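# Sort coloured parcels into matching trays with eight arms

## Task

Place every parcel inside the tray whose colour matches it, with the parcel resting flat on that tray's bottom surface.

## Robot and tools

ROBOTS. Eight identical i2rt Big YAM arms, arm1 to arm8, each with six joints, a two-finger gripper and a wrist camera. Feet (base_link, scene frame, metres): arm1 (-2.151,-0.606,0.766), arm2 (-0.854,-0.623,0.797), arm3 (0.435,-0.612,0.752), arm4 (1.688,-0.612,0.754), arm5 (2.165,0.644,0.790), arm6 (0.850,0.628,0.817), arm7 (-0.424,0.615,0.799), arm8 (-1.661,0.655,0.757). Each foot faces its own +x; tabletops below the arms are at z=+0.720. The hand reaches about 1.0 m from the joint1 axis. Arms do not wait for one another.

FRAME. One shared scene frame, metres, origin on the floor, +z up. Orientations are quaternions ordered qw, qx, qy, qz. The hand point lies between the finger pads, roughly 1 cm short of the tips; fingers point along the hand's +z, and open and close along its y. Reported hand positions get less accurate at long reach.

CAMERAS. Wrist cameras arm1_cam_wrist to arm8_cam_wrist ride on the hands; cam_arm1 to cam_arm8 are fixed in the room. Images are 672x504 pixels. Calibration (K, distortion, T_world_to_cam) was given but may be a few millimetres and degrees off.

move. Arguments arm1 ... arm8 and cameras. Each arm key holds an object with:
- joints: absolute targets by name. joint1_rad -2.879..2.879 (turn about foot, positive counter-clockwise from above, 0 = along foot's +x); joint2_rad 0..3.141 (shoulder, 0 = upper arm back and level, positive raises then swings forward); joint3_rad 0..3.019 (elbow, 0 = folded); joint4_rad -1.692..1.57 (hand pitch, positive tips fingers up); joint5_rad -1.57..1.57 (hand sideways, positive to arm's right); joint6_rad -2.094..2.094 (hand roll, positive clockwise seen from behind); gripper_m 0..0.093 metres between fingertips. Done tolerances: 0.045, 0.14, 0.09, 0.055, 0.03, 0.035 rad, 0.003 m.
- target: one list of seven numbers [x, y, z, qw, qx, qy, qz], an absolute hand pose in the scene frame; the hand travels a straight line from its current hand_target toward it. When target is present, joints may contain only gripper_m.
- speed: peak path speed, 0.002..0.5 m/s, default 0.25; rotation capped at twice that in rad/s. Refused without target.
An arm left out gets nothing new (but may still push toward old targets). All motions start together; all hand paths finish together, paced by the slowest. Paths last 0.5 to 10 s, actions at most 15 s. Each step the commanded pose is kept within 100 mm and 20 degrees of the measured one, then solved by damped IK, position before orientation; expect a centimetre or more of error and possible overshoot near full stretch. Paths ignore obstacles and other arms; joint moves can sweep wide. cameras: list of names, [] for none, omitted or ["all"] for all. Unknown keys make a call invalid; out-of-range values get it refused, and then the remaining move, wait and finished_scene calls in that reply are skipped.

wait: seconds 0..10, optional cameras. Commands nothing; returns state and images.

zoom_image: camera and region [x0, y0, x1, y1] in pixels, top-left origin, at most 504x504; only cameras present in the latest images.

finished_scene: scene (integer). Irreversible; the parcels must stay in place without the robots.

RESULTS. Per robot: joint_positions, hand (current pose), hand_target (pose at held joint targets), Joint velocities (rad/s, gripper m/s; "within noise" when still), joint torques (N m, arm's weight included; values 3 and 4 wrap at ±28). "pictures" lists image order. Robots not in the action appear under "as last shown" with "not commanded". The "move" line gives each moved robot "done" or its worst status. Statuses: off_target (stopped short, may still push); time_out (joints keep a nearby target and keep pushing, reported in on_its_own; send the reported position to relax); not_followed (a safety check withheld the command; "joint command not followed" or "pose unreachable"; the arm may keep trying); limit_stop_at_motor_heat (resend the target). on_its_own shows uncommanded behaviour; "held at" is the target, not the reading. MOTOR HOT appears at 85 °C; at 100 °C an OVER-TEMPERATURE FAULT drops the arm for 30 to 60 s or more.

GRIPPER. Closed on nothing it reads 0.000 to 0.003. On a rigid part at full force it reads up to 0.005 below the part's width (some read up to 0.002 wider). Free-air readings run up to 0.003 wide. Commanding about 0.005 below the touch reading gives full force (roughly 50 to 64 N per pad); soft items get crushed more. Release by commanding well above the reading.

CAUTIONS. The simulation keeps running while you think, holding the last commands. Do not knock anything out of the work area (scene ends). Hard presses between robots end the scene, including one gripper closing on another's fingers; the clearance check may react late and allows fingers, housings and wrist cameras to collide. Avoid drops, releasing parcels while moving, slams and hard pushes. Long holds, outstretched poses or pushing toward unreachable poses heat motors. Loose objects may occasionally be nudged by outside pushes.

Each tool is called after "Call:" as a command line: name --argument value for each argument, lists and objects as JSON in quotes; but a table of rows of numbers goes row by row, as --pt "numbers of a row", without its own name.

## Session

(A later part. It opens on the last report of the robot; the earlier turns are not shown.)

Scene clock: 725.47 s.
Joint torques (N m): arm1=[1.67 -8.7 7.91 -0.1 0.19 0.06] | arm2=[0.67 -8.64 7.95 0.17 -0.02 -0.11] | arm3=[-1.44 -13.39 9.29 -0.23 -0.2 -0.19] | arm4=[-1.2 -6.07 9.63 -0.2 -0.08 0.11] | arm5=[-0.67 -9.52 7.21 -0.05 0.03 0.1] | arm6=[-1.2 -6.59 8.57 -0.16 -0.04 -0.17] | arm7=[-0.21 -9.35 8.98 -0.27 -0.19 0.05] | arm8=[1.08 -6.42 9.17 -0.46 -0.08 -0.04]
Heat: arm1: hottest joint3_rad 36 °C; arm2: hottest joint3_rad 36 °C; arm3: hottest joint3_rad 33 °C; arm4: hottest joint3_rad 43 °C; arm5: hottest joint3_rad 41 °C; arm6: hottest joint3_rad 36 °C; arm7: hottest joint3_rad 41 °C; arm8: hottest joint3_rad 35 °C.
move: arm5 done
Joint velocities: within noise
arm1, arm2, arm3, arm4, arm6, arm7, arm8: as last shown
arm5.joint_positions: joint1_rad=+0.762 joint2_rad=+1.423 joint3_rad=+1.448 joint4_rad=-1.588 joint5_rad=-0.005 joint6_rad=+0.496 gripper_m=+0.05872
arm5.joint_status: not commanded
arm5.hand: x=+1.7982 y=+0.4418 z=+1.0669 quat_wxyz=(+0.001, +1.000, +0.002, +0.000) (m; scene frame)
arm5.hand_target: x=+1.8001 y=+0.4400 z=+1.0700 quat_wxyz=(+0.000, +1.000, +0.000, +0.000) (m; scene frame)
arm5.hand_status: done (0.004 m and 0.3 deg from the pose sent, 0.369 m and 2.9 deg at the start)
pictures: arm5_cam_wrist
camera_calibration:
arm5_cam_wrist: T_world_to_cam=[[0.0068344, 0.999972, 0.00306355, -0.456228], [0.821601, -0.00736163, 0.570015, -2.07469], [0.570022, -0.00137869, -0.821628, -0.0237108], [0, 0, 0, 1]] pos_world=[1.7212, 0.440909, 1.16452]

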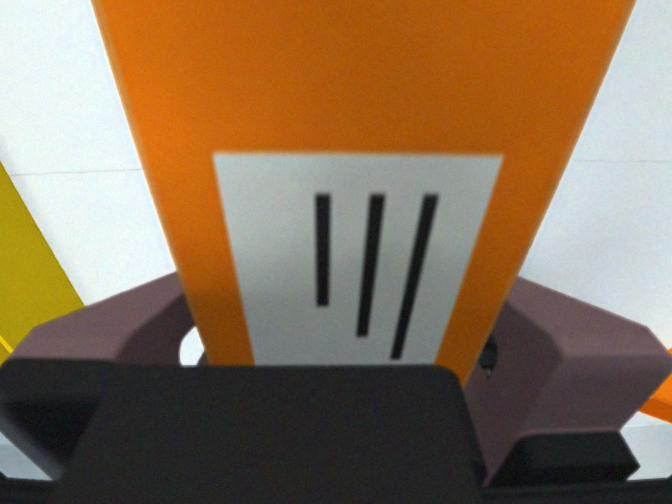

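Call:
move --arm5 '{"joints":{"joint1_rad":-1.69,"joint6_rad":0.13}}' --cameras '["cam_arm5"]'

Call:
move --arm5 '{"target":[2.425,1.285,0.90,0,-0.507,0.862,0],"speed":0.25}' --cameras '["cam_arm5","arm5_cam_wrist"]'

Call:
zoom_image --camera "cam_arm5" --region '[380, 20, 540, 180]'

Scene clock: 734.80 s.
Joint torques (N m): arm1=[1.9 -8.76 7.95 -0.14 0.22 0.08] | arm2=[0.67 -8.64 7.94 0.18 -0.02 -0.11] | arm3=[-1.44 -13.57 9.31 -0.23 -0.21 -0.19] | arm4=[-1.2 -6.07 9.62 -0.18 -0.08 0.11] | arm5=[-2.2 -11.28 7.3 -0.01 -0.17 -0.13] | arm6=[-1.32 -6.65 8.58 -0.16 -0.03 -0.17] | arm7=[-0.26 -9.23 9.01 -0.25 -0.17 0.05] | arm8=[1.38 -6.3 9.17 -0.53 -0.08 -0.03]
Heat: arm1: hottest joint3_rad 36 °C; arm2: hottest joint3_rad 36 °C; arm3: hottest joint3_rad 33 °C; arm4: hottest joint3_rad 43 °C; arm5: hottest joint3_rad 40 °C; arm6: hottest joint3_rad 36 °C; arm7: hottest joint3_rad 41 °C; arm8: hottest joint3_rad 35 °C.
move: arm5 done
Joint velocities: within noise
arm1.joint_positions: joint1_rad=-1.532 joint2_rad=+1.372 joint3_rad=+1.290 joint4_rad=-1.466 joint5_rad=+0.004 joint6_rad=+0.211 gripper_m=+0.08989
arm1.joint_status: not commanded
arm1.hand: x=-2.3035 y=-0.9738 z=+1.0071 quat_wxyz=(-0.011, -0.884, -0.468, +0.011) (m; scene frame)
arm1.hand_target: x=-2.3001 y=-0.9700 z=+1.0002 quat_wxyz=(+0.000, -0.884, -0.467, +0.000) (m; scene frame)
arm1.hand_status: not commanded
arm2, arm3, arm4, arm6, arm7, arm8: as last shown
arm5.joint_positions: joint1_rad=-1.690 joint2_rad=+1.445 joint3_rad=+1.448 joint4_rad=-1.589 joint5_rad=-0.003 joint6_rad=+0.139 gripper_m=+0.05872
arm5.joint_status: all done
arm5.hand: x=+2.3196 y=+1.0325 z=+1.0635 quat_wxyz=(+0.003, +0.502, -0.865, +0.002) (m; scene frame)
arm5.hand_target: x=+2.3181 y=+1.0288 z=+1.0755 quat_wxyz=(-0.005, +0.506, -0.863, -0.005) (m; scene frame)
arm5.hand_status: not commanded
pictures: cam_arm5

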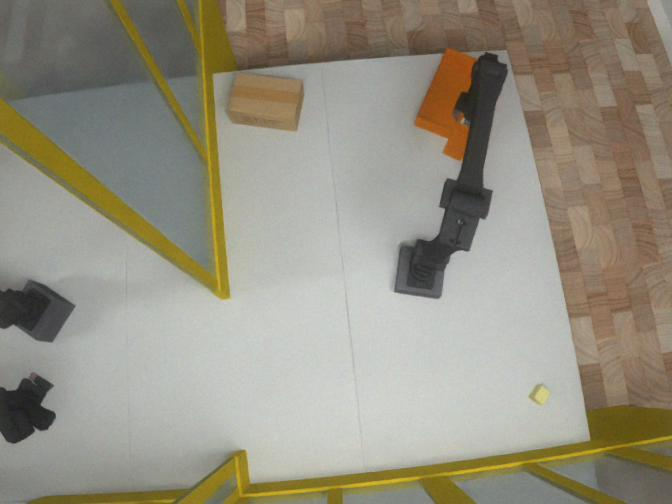

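Scene clock: 737.17 s.
Joint torques (N m): arm1=[1.61 -8.64 7.87 -0.08 0.18 0.09] | arm2=[0.67 -8.64 7.94 0.18 -0.02 -0.11] | arm3=[-1.44 -13.45 9.31 -0.25 -0.21 -0.19] | arm4=[-1.2 -6.07 9.62 -0.2 -0.08 0.11] | arm5=[-1.61 -20.01 10.24 -0.17 -0.05 -0.14] | arm6=[-1.26 -6.71 8.57 -0.17 -0.04 -0.17] | arm7=[-0.26 -9.17 9.01 -0.24 -0.18 0.05] | arm8=[1.26 -6.53 9.07 -0.5 -0.09 -0.04]
Heat: arm1: hottest joint3_rad 36 °C; arm2: hottest joint3_rad 36 °C; arm3: hottest joint3_rad 33 °C; arm4: hottest joint3_rad 43 °C; arm5: hottest joint3_rad 40 °C; arm6: hottest joint3_rad 36 °C; arm7: hottest joint3_rad 41 °C; arm8: hottest joint3_rad 35 °C.
move: arm5 off_target
Joint velocities: within noise
arm1, arm2, arm3, arm4, arm6, arm7, arm8: as last shown
arm5.joint_positions: joint1_rad=-1.690 joint2_rad=+2.255 joint3_rad=+2.112 joint4_rad=-1.483 joint5_rad=-0.003 joint6_rad=+0.132 gripper_m=+0.05872
arm5.joint_status: not commanded
arm5.hand: x=+2.4161 y=+1.2736 z=+0.8766 quat_wxyz=(+0.019, +0.505, -0.863, +0.014) (m; scene frame)
arm5.hand_target: x=+2.4247 y=+1.2838 z=+0.9002 quat_wxyz=(+0.000, +0.507, -0.862, +0.000) (m; scene frame)
arm5.hand_status: off_target (0.028 m and 2.7 deg from the pose sent, 0.319 m and 0.8 deg at the start)
pictures: arm5_cam_wrist, cam_arm5
camera_calibration:
arm5_cam_wrist: T_world_to_cam=[[0.866388, -0.499254, 0.0108305, -1.46587], [-0.401859, -0.68417, 0.608622, 1.31643], [-0.296447, -0.531655, -0.793386, 2.21293], [0, 0, 0, 1]] pos_world=[2.45505, 1.34534, 0.970373]

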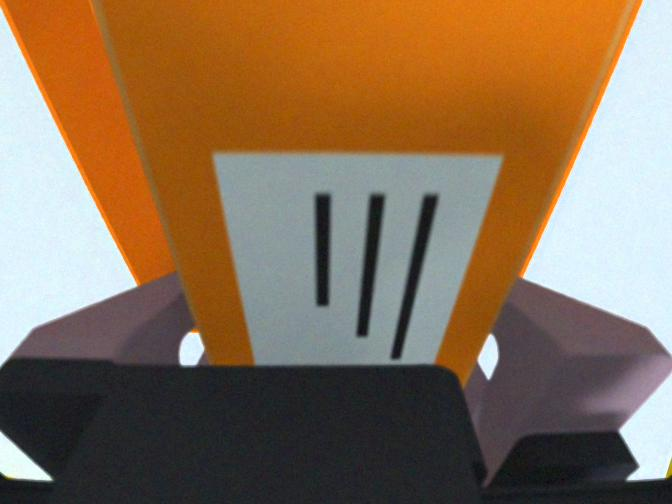

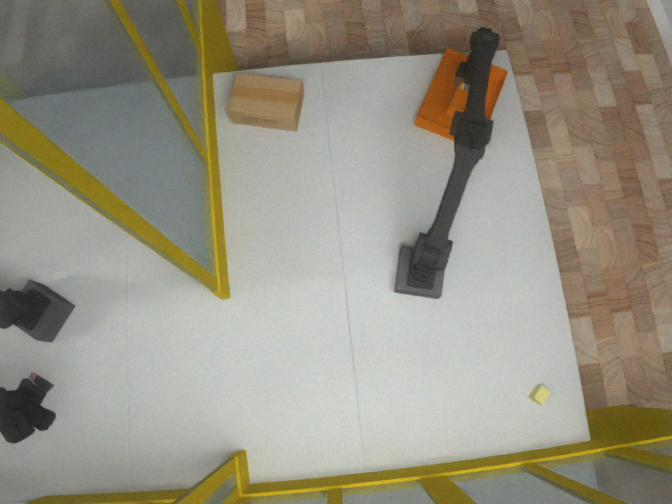

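Scaled by 3.150.

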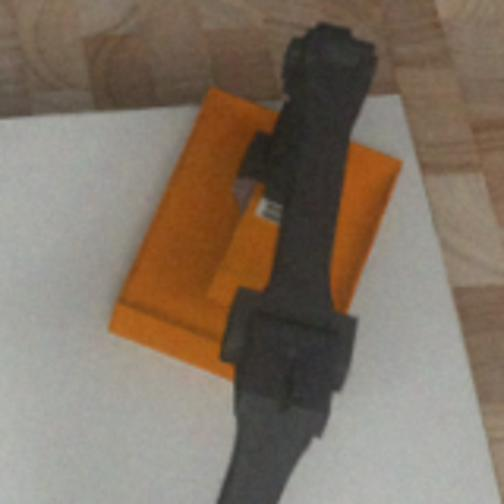

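Call:
move --arm5 '{"target":[2.418,1.288,0.82,0,-0.507,0.862,0],"speed":0.2}' --cameras '["cam_arm5","arm5_cam_wrist"]'

Call:
zoom_image --camera "cam_arm5" --region '[390, 30, 530, 170]'

Scene clock: 760.23 s.
Joint torques (N m): arm1=[1.9 -8.88 7.84 -0.09 0.19 0.07] | arm2=[0.67 -8.64 7.94 0.18 -0.02 -0.11] | arm3=[-1.26 -13.57 9.29 -0.23 -0.2 -0.18] | arm4=[-1.2 -6.12 9.62 -0.2 -0.08 0.11] | arm5=[-0.73 -22.24 7.2 0.76 -0.04 -0.06] | arm6=[-1.26 -6.65 8.58 -0.17 -0.03 -0.17] | arm7=[-0.38 -9.17 8.98 -0.25 -0.18 0.05] | arm8=[1.49 -6.24 9.13 -0.51 -0.11 -0.05]
Heat: arm1: hottest joint3_rad 36 °C; arm2: hottest joint3_rad 36 °C; arm3: hottest joint3_rad 33 °C; arm4: hottest joint3_rad 43 °C; arm5: hottest joint3_rad 42 °C; arm6: hottest joint3_rad 36 °C; arm7: hottest joint3_rad 41 °C; arm8: hottest joint3_rad 35 °C.
move: arm5 off_target
Joint velocities: within noise
arm1, arm2, arm3, arm4, arm7, arm8: as last shown
arm5.joint_positions: joint1_rad=-1.690 joint2_rad=+2.313 joint3_rad=+2.027 joint4_rad=-1.331 joint5_rad=-0.003 joint6_rad=+0.131 gripper_m=+0.05872
arm5.joint_status: not commanded
arm5.hand: x=+2.4180 y=+1.2782 z=+0.8053 quat_wxyz=(+0.016, +0.505, -0.863, +0.011) (m; scene frame)
arm5.hand_target: x=+2.4180 y=+1.2877 z=+0.8202 quat_wxyz=(+0.000, +0.507, -0.862, +0.000) (m; scene frame)
arm5.hand_status: off_target (0.018 m and 2.3 deg from the pose sent, 0.058 m and 2.7 deg at the start)
arm6.joint_positions: joint1_rad=-0.391 joint2_rad=+1.253 joint3_rad=+1.160 joint4_rad=-1.476 joint5_rad=+0.001 joint6_rad=-0.456 gripper_m=+0.08988
arm6.joint_status: not commanded
arm6.hand: x=+1.0356 y=+0.3329 z=+1.0471 quat_wxyz=(+0.000, -0.273, -0.962, +0.001) (m; scene frame)
arm6.hand_target: x=+1.0320 y=+0.3333 z=+1.0501 quat_wxyz=(+0.000, -0.274, -0.962, +0.000) (m; scene frame)
arm6.hand_status: not commanded
pictures: arm5_cam_wrist, cam_arm5
camera_calibration:
arm5_cam_wrist: T_world_to_cam=[[0.866543, -0.499008, 0.00967254, -1.46422], [-0.40338, -0.688807, 0.602353, 1.37834], [-0.293917, -0.525867, -0.798171, 2.14975], [0, 0, 0, 1]] pos_world=[2.45665, 1.34924, 0.899781]

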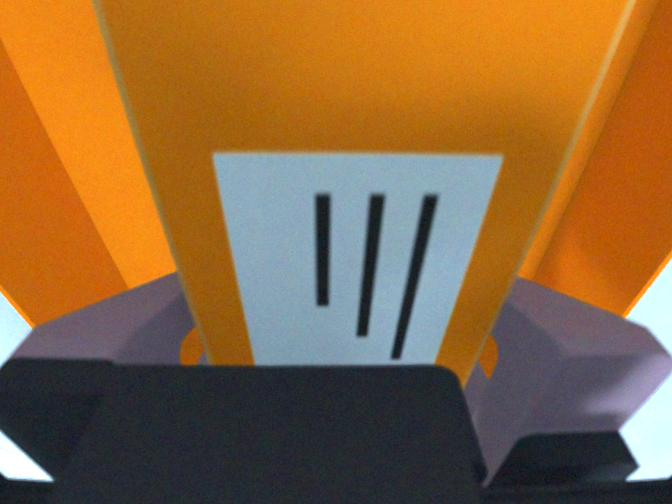

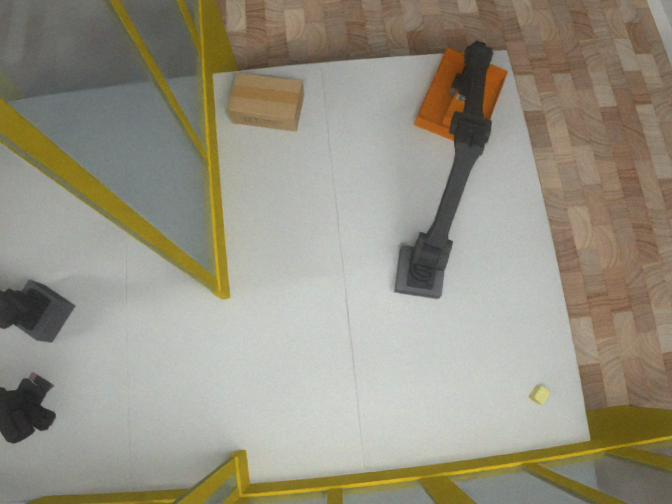

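Scaled by 3.600.

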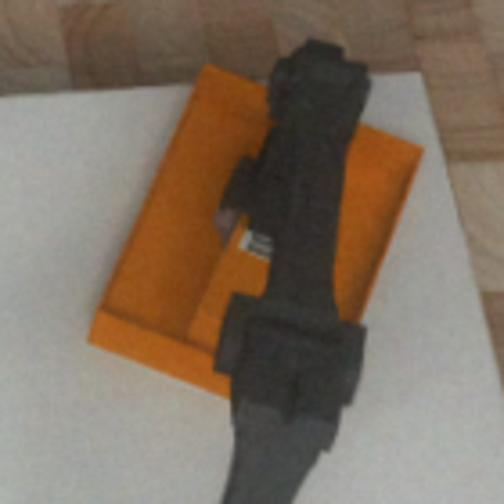

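Call:
move --arm5 '{"target":[2.429,1.309,0.83,0,-0.507,0.862,0],"speed":0.2}' --cameras '["cam_arm5"]'

Call:
zoom_image --camera "cam_arm5" --region '[390, 30, 530, 170]'

Scene clock: 767.23 s.
Joint torques (N m): arm1=[1.96 -8.53 7.87 -0.21 0.18 0.09] | arm2=[0.67 -8.64 7.94 0.18 -0.02 -0.11] | arm3=[-1.49 -13.51 9.29 -0.23 -0.2 -0.18] | arm4=[-1.2 -6.07 9.62 -0.2 -0.08 0.11] | arm5=[-0.67 -20.31 10 -0.16 -0.04 -0.09] | arm6=[-1.26 -6.65 8.57 -0.17 -0.03 -0.17] | arm7=[-0.21 -9.23 9.02 -0.28 -0.17 0.06] | arm8=[1.32 -6.48 9.16 -0.49 -0.1 -0.04]
Heat: arm1: hottest joint3_rad 36 °C; arm2: hottest joint3_rad 36 °C; arm3: hottest joint3_rad 33 °C; arm4: hottest joint3_rad 43 °C; arm5: hottest joint3_rad 41 °C; arm6: hottest joint3_rad 36 °C; arm7: hottest joint3_rad 41 °C; arm8: hottest joint3_rad 35 °C.
move: arm5 off_target
Joint velocities: within noise
arm1, arm2, arm3, arm4, arm6, arm7, arm8: as last shown
arm5.joint_positions: joint1_rad=-1.690 joint2_rad=+2.364 joint3_rad=+2.141 joint4_rad=-1.393 joint5_rad=-0.003 joint6_rad=+0.131 gripper_m=+0.05872
arm5.joint_status: not commanded
arm5.hand: x=+2.4246 y=+1.2947 z=+0.8127 quat_wxyz=(+0.016, +0.505, -0.863, +0.011) (m; scene frame)
arm5.hand_target: x=+2.4287 y=+1.3081 z=+0.8303 quat_wxyz=(+0.000, +0.507, -0.862, +0.000) (m; scene frame)
arm5.hand_status: off_target (0.023 m and 2.2 deg from the pose sent, 0.041 m and 2.3 deg at the start)
pictures: cam_arm5

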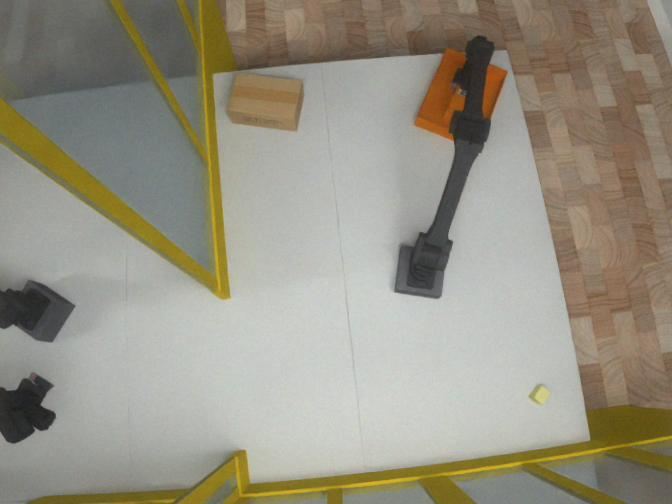

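Scaled by 3.600.

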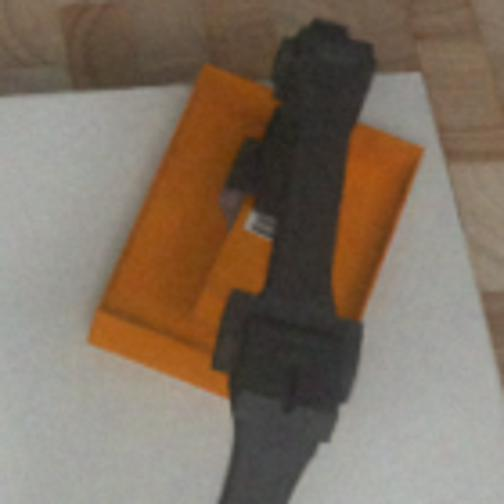

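Call:
move --arm5 '{"target":[2.428,1.302,0.763,0,-0.507,0.862,0],"speed":0.12}' --cameras '["cam_arm5","arm5_cam_wrist"]'

Scene clock: 772.67 s.
Joint torques (N m): arm1=[1.49 -8.88 7.82 -0.21 0.21 0.08] | arm2=[0.67 -8.64 7.94 0.18 -0.02 -0.11] | arm3=[-1.32 -13.57 9.31 -0.23 -0.21 -0.18] | arm4=[-1.14 -6.12 9.62 -0.2 -0.08 0.11] | arm5=[-0.56 -20.95 6.83 0.59 -0.17 -0.21] | arm6=[-1.2 -6.65 8.58 -0.16 -0.04 -0.16] | arm7=[-0.44 -9.41 8.96 -0.27 -0.17 0.06] | arm8=[1.44 -6.71 9.2 -0.54 -0.08 -0.04]
Heat: arm1: hottest joint3_rad 36 °C; arm2: hottest joint3_rad 36 °C; arm3: hottest joint3_rad 33 °C; arm4: hottest joint3_rad 43 °C; arm5: hottest joint3_rad 42 °C; arm6: hottest joint3_rad 36 °C; arm7: hottest joint3_rad 41 °C; arm8: hottest joint3_rad 35 °C.
move: arm5 off_target
Joint velocities: within noise
arm1, arm2, arm3, arm4, arm6, arm7, arm8: as last shown
arm5.joint_positions: joint1_rad=-1.690 joint2_rad=+2.411 joint3_rad=+2.072 joint4_rad=-1.265 joint5_rad=+0.001 joint6_rad=+0.131 gripper_m=+0.05872
arm5.joint_status: not commanded
arm5.hand: x=+2.4256 y=+1.2953 z=+0.7551 quat_wxyz=(+0.010, +0.505, -0.863, +0.009) (m; scene frame)
arm5.hand_target: x=+2.4280 y=+1.3018 z=+0.7630 quat_wxyz=(+0.000, +0.507, -0.862, +0.000) (m; scene frame)
arm5.hand_status: off_target (0.011 m and 1.5 deg from the pose sent, 0.050 m and 2.2 deg at the start)
pictures: arm5_cam_wrist, cam_arm5
camera_calibration:
arm5_cam_wrist: T_world_to_cam=[[0.8665, -0.499052, 0.0111754, -1.46271], [-0.408193, -0.695501, 0.591318, 1.45212], [-0.287326, -0.516938, -0.806361, 2.09957], [0, 0, 0, 1]] pos_world=[2.46344, 1.36533, 0.850693]

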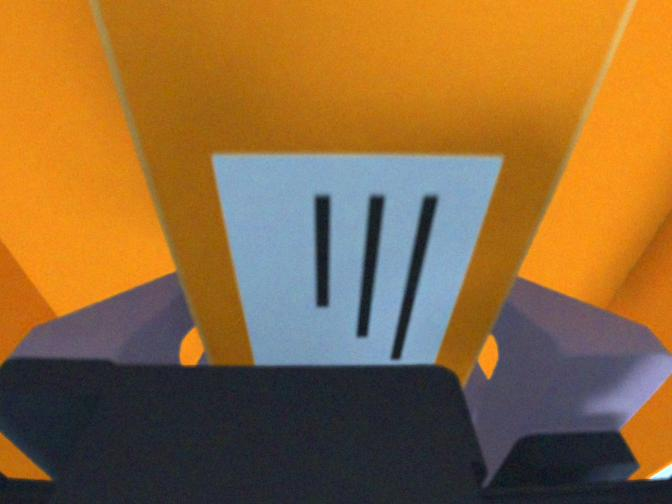

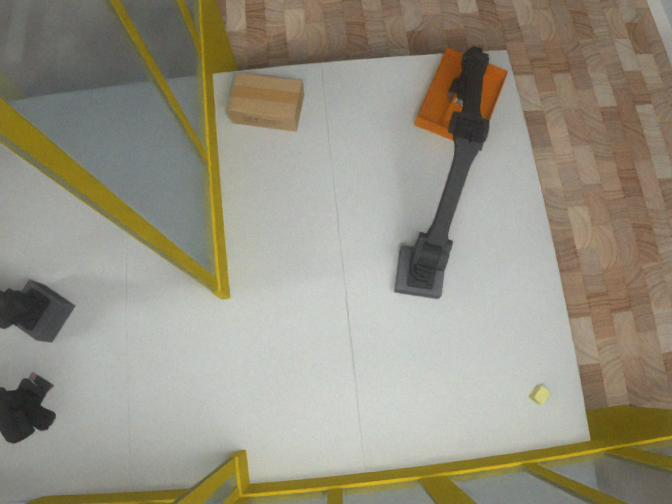

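Call:
move --arm5 '{"joints":{"gripper_m":0.09}}' --cameras '[]'

Call:
move --arm5 '{"target":[2.427,1.298,0.89,0,-0.507,0.862,0],"speed":0.2}' --cameras '[]'

Call:
move --arm5 '{"target":[2.32,1.02,1.03,0,-0.507,0.862,0],"speed":0.3}' --cameras '["cam_arm5","cam_arm1","cam_arm7","cam_arm3"]'

Call:
zoom_image --camera "cam_arm5" --region '[390, 30, 530, 170]'

Scene clock: 781.13 s.
Joint torques (N m): arm1=[1.61 -8.64 7.86 -0.05 0.2 0.09] | arm2=[0.67 -8.7 7.95 0.17 -0.02 -0.11] | arm3=[-1.32 -13.51 9.31 -0.24 -0.2 -0.18] | arm4=[-1.2 -6.07 9.62 -0.2 -0.09 0.11] | arm5=[-1.03 -21.19 6.76 0.64 -0.18 -0.16] | arm6=[-1.26 -6.65 8.57 -0.14 -0.03 -0.17] | arm7=[-0.26 -9.17 8.98 -0.29 -0.18 0.05] | arm8=[1.32 -6.59 9.18 -0.46 -0.07 -0.04]
Heat: arm1: hottest joint3_rad 36 °C; arm2: hottest joint3_rad 36 °C; arm3: hottest joint3_rad 33 °C; arm4: hottest joint3_rad 43 °C; arm5: hottest joint3_rad 40 °C; arm6: hottest joint3_rad 36 °C; arm7: hottest joint3_rad 41 °C; arm8: hottest joint3_rad 35 °C.
move: arm5 done
Joint velocities: within noise
arm1, arm2, arm3, arm4, arm6, arm8: as last shown
arm5.joint_positions: joint1_rad=-1.690 joint2_rad=+2.411 joint3_rad=+2.072 joint4_rad=-1.265 joint5_rad=+0.001 joint6_rad=+0.131 gripper_m=+0.08981
arm5.joint_status: all done
arm5.hand: x=+2.4256 y=+1.2953 z=+0.7551 quat_wxyz=(+0.010, +0.505, -0.863, +0.009) (m; scene frame)
arm5.hand_target: x=+2.4281 y=+1.3018 z=+0.7630 quat_wxyz=(+0.000, +0.507, -0.862, +0.000) (m; scene frame)
arm5.hand_status: not commanded
arm7.joint_positions: joint1_rad=+2.177 joint2_rad=+1.380 joint3_rad=+1.289 joint4_rad=-1.459 joint5_rad=+0.004 joint6_rad=+0.191 gripper_m=+0.08994
arm7.joint_status: not commanded
arm7.hand: x=-0.4091 y=+1.0160 z=+1.0348 quat_wxyz=(-0.009, +0.623, -0.782, -0.008) (m; scene frame)
arm7.hand_target: x=-0.4100 y=+1.0100 z=+1.0301 quat_wxyz=(+0.000, +0.626, -0.780, +0.000) (m; scene frame)
arm7.hand_status: not commanded
pictures: none
No camera images: "cameras" was empty.

Scene clock: 782.67 s.
Joint torques (N m): arm1=[1.49 -8.59 7.82 -0.12 0.19 0.08] | arm2=[0.67 -8.64 7.94 0.18 -0.02 -0.11] | arm3=[-1.44 -13.57 9.32 -0.23 -0.21 -0.18] | arm4=[-1.14 -6.07 9.63 -0.2 -0.08 0.11] | arm5=[-0.67 -20.89 9.72 -0.2 -0.19 -0.11] | arm6=[-1.32 -6.59 8.57 -0.17 -0.04 -0.17] | arm7=[-0.32 -9.29 8.94 -0.27 -0.16 0.06] | arm8=[1.2 -6.42 9.21 -0.5 -0.08 -0.04]
Heat: arm1: hottest joint3_rad 36 °C; arm2: hottest joint3_rad 36 °C; arm3: hottest joint3_rad 33 °C; arm4: hottest joint3_rad 43 °C; arm5: hottest joint3_rad 40 °C; arm6: hottest joint3_rad 36 °C; arm7: hottest joint3_rad 41 °C; arm8: hottest joint3_rad 35 °C.
move: arm5 off_target
Joint velocities: within noise
arm1, arm6, arm7: as last shown
arm2.joint_positions: joint1_rad=-0.906 joint2_rad=+1.198 joint3_rad=+1.102 joint4_rad=-1.456 joint5_rad=+0.000 joint6_rad=-0.266 gripper_m=+0.08993
arm2.joint_status: not commanded
arm2.hand: x=-0.8550 y=-0.2913 z=+1.0229 quat_wxyz=(-0.008, +0.796, -0.605, -0.006) (m; scene frame)
arm2.hand_target: x=-0.8567 y=-0.2943 z=+1.0202 quat_wxyz=(+0.000, +0.799, -0.601, +0.000) (m; scene frame)
arm2.hand_status: not commanded
arm3.joint_positions: joint1_rad=-2.090 joint2_rad=+1.414 joint3_rad=+1.338 joint4_rad=-1.504 joint5_rad=-0.002 joint6_rad=-0.053 gripper_m=+0.08998
arm3.joint_status: not commanded
arm3.hand: x=+0.8032 y=-0.4389 z=+0.9952 quat_wxyz=(+0.001, +0.245, -0.970, -0.002) (m; scene frame)
arm3.hand_target: x=+0.8016 y=-0.4438 z=+1.0000 quat_wxyz=(+0.000, +0.246, -0.969, -0.003) (m; scene frame)
arm3.hand_status: not commanded
arm4.joint_positions: joint1_rad=+0.914 joint2_rad=+1.175 joint3_rad=+1.115 joint4_rad=-1.499 joint5_rad=+0.013 joint6_rad=-0.418 gripper_m=+0.08992
arm4.joint_status: not commanded
arm4.hand: x=+1.5992 y=-0.2999 z=+0.9890 quat_wxyz=(-0.002, +0.909, -0.416, -0.002) (m; scene frame)
arm4.hand_target: x=+1.6050 y=-0.3030 z=+0.9859 quat_wxyz=(+0.005, +0.905, -0.426, +0.004) (m; scene frame)
arm4.hand_status: not commanded
arm5.joint_positions: joint1_rad=-1.690 joint2_rad=+2.300 joint3_rad=+2.183 joint4_rad=-1.497 joint5_rad=+0.001 joint6_rad=+0.131 gripper_m=+0.08989
arm5.joint_status: not commanded
arm5.hand: x=+2.4223 y=+1.2875 z=+0.8725 quat_wxyz=(+0.014, +0.505, -0.863, +0.012) (m; scene frame)
arm5.hand_target: x=+2.4269 y=+1.2973 z=+0.8902 quat_wxyz=(-0.001, +0.507, -0.862, +0.000) (m; scene frame)
arm5.hand_status: off_target (0.021 m and 2.1 deg from the pose sent, 0.135 m and 1.5 deg at the start)
arm8.joint_positions: joint1_rad=+0.006 joint2_rad=+1.147 joint3_rad=+1.086 joint4_rad=-1.495 joint5_rad=+0.001 joint6_rad=+0.227 gripper_m=+0.08992
arm8.joint_status: not commanded
arm8.hand: x=-1.8382 y=+0.3973 z=+0.9923 quat_wxyz=(-0.004, -0.931, -0.364, +0.007) (m; scene frame)
arm8.hand_target: x=-1.8377 y=+0.4014 z=+0.9900 quat_wxyz=(+0.000, -0.933, -0.361, +0.000) (m; scene frame)
arm8.hand_status: not commanded
pictures: none
No camera images: "cameras" was empty.

Scene clock: 784.63 s.
Joint torques (N m): arm1=[1.49 -8.47 7.86 -0.13 0.2 0.08] | arm2=[0.67 -8.64 7.95 0.18 -0.02 -0.11] | arm3=[-1.38 -13.45 9.29 -0.25 -0.2 -0.18] | arm4=[-1.2 -6.07 9.62 -0.18 -0.08 0.11] | arm5=[-1.26 -9.11 7.05 -0.08 -0.19 -0.11] | arm6=[-1.26 -6.59 8.55 -0.16 -0.03 -0.17] | arm7=[-0.26 -9.29 8.99 -0.24 -0.18 0.05] | arm8=[1.38 -6.53 9.14 -0.54 -0.1 -0.05]
Heat: arm1: hottest joint3_rad 36 °C; arm2: hottest joint3_rad 36 °C; arm3: hottest joint3_rad 33 °C; arm4: hottest joint3_rad 43 °C; arm5: hottest joint3_rad 40 °C; arm6: hottest joint3_rad 36 °C; arm7: hottest joint3_rad 41 °C; arm8: hottest joint3_rad 35 °C.
move: arm5 done
Joint velocities: within noise
arm1, arm2, arm3, arm4, arm6, arm7, arm8: as last shown
arm5.joint_positions: joint1_rad=-1.694 joint2_rad=+1.415 joint3_rad=+1.323 joint4_rad=-1.482 joint5_rad=+0.001 joint6_rad=+0.126 gripper_m=+0.08989
arm5.joint_status: not commanded
arm5.hand: x=+2.3179 y=+1.0221 z=+1.0272 quat_wxyz=(-0.002, +0.506, -0.863, +0.000) (m; scene frame)
arm5.hand_target: x=+2.3199 y=+1.0200 z=+1.0300 quat_wxyz=(+0.000, +0.507, -0.862, +0.000) (m; scene frame)
arm5.hand_status: done (0.004 m and 0.3 deg from the pose sent, 0.327 m and 2.1 deg at the start)
pictures: cam_arm1, cam_arm3, cam_arm5, cam_arm7

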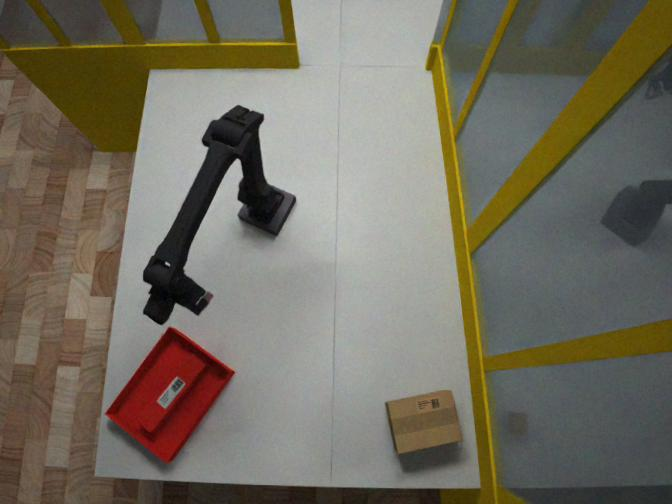

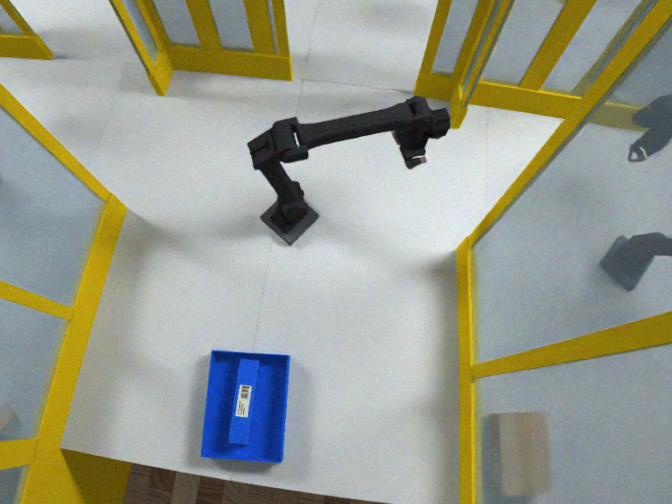

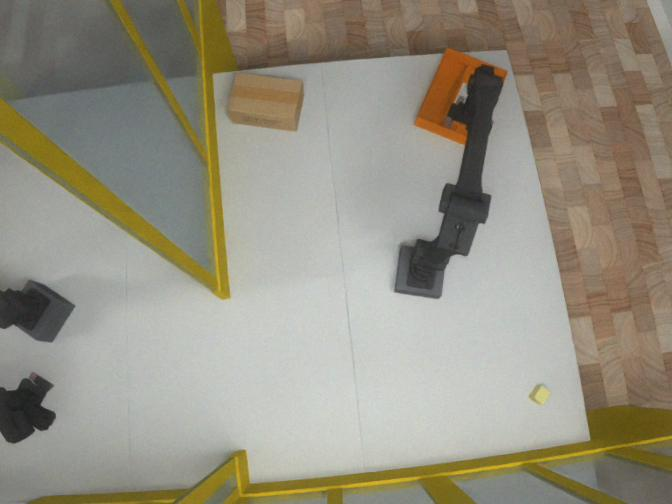

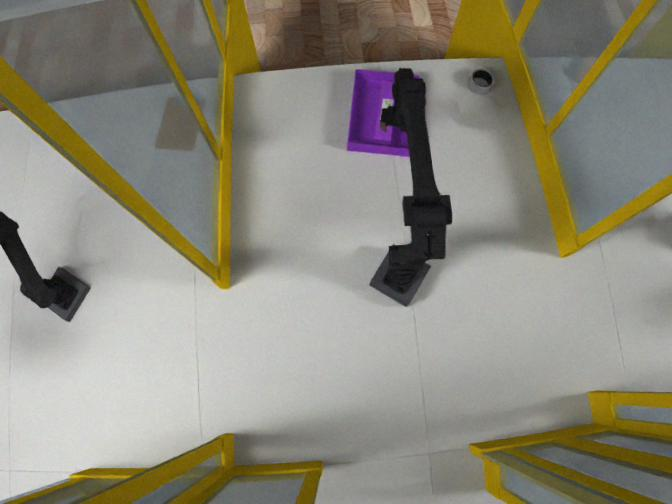

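Scaled by 3.600.

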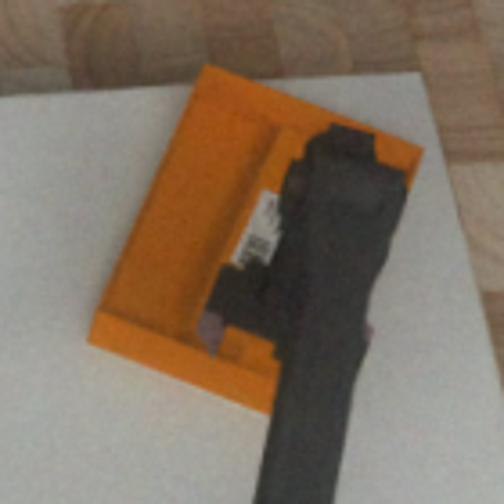

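Call:
zoom_image --camera "cam_arm1" --region '[90, 310, 250, 470]'

Call:
finished_scene --scene 1

Scaled by 3.150.

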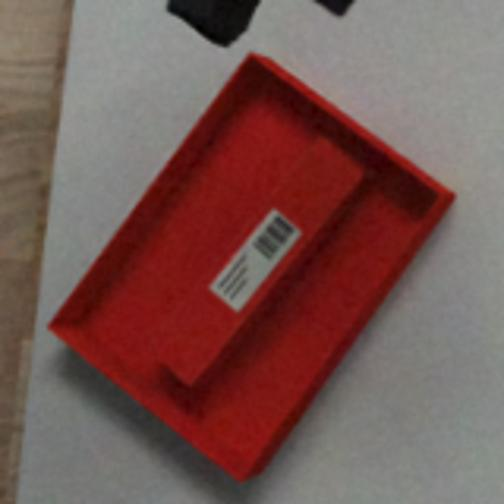

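The scene is finished: the task was done.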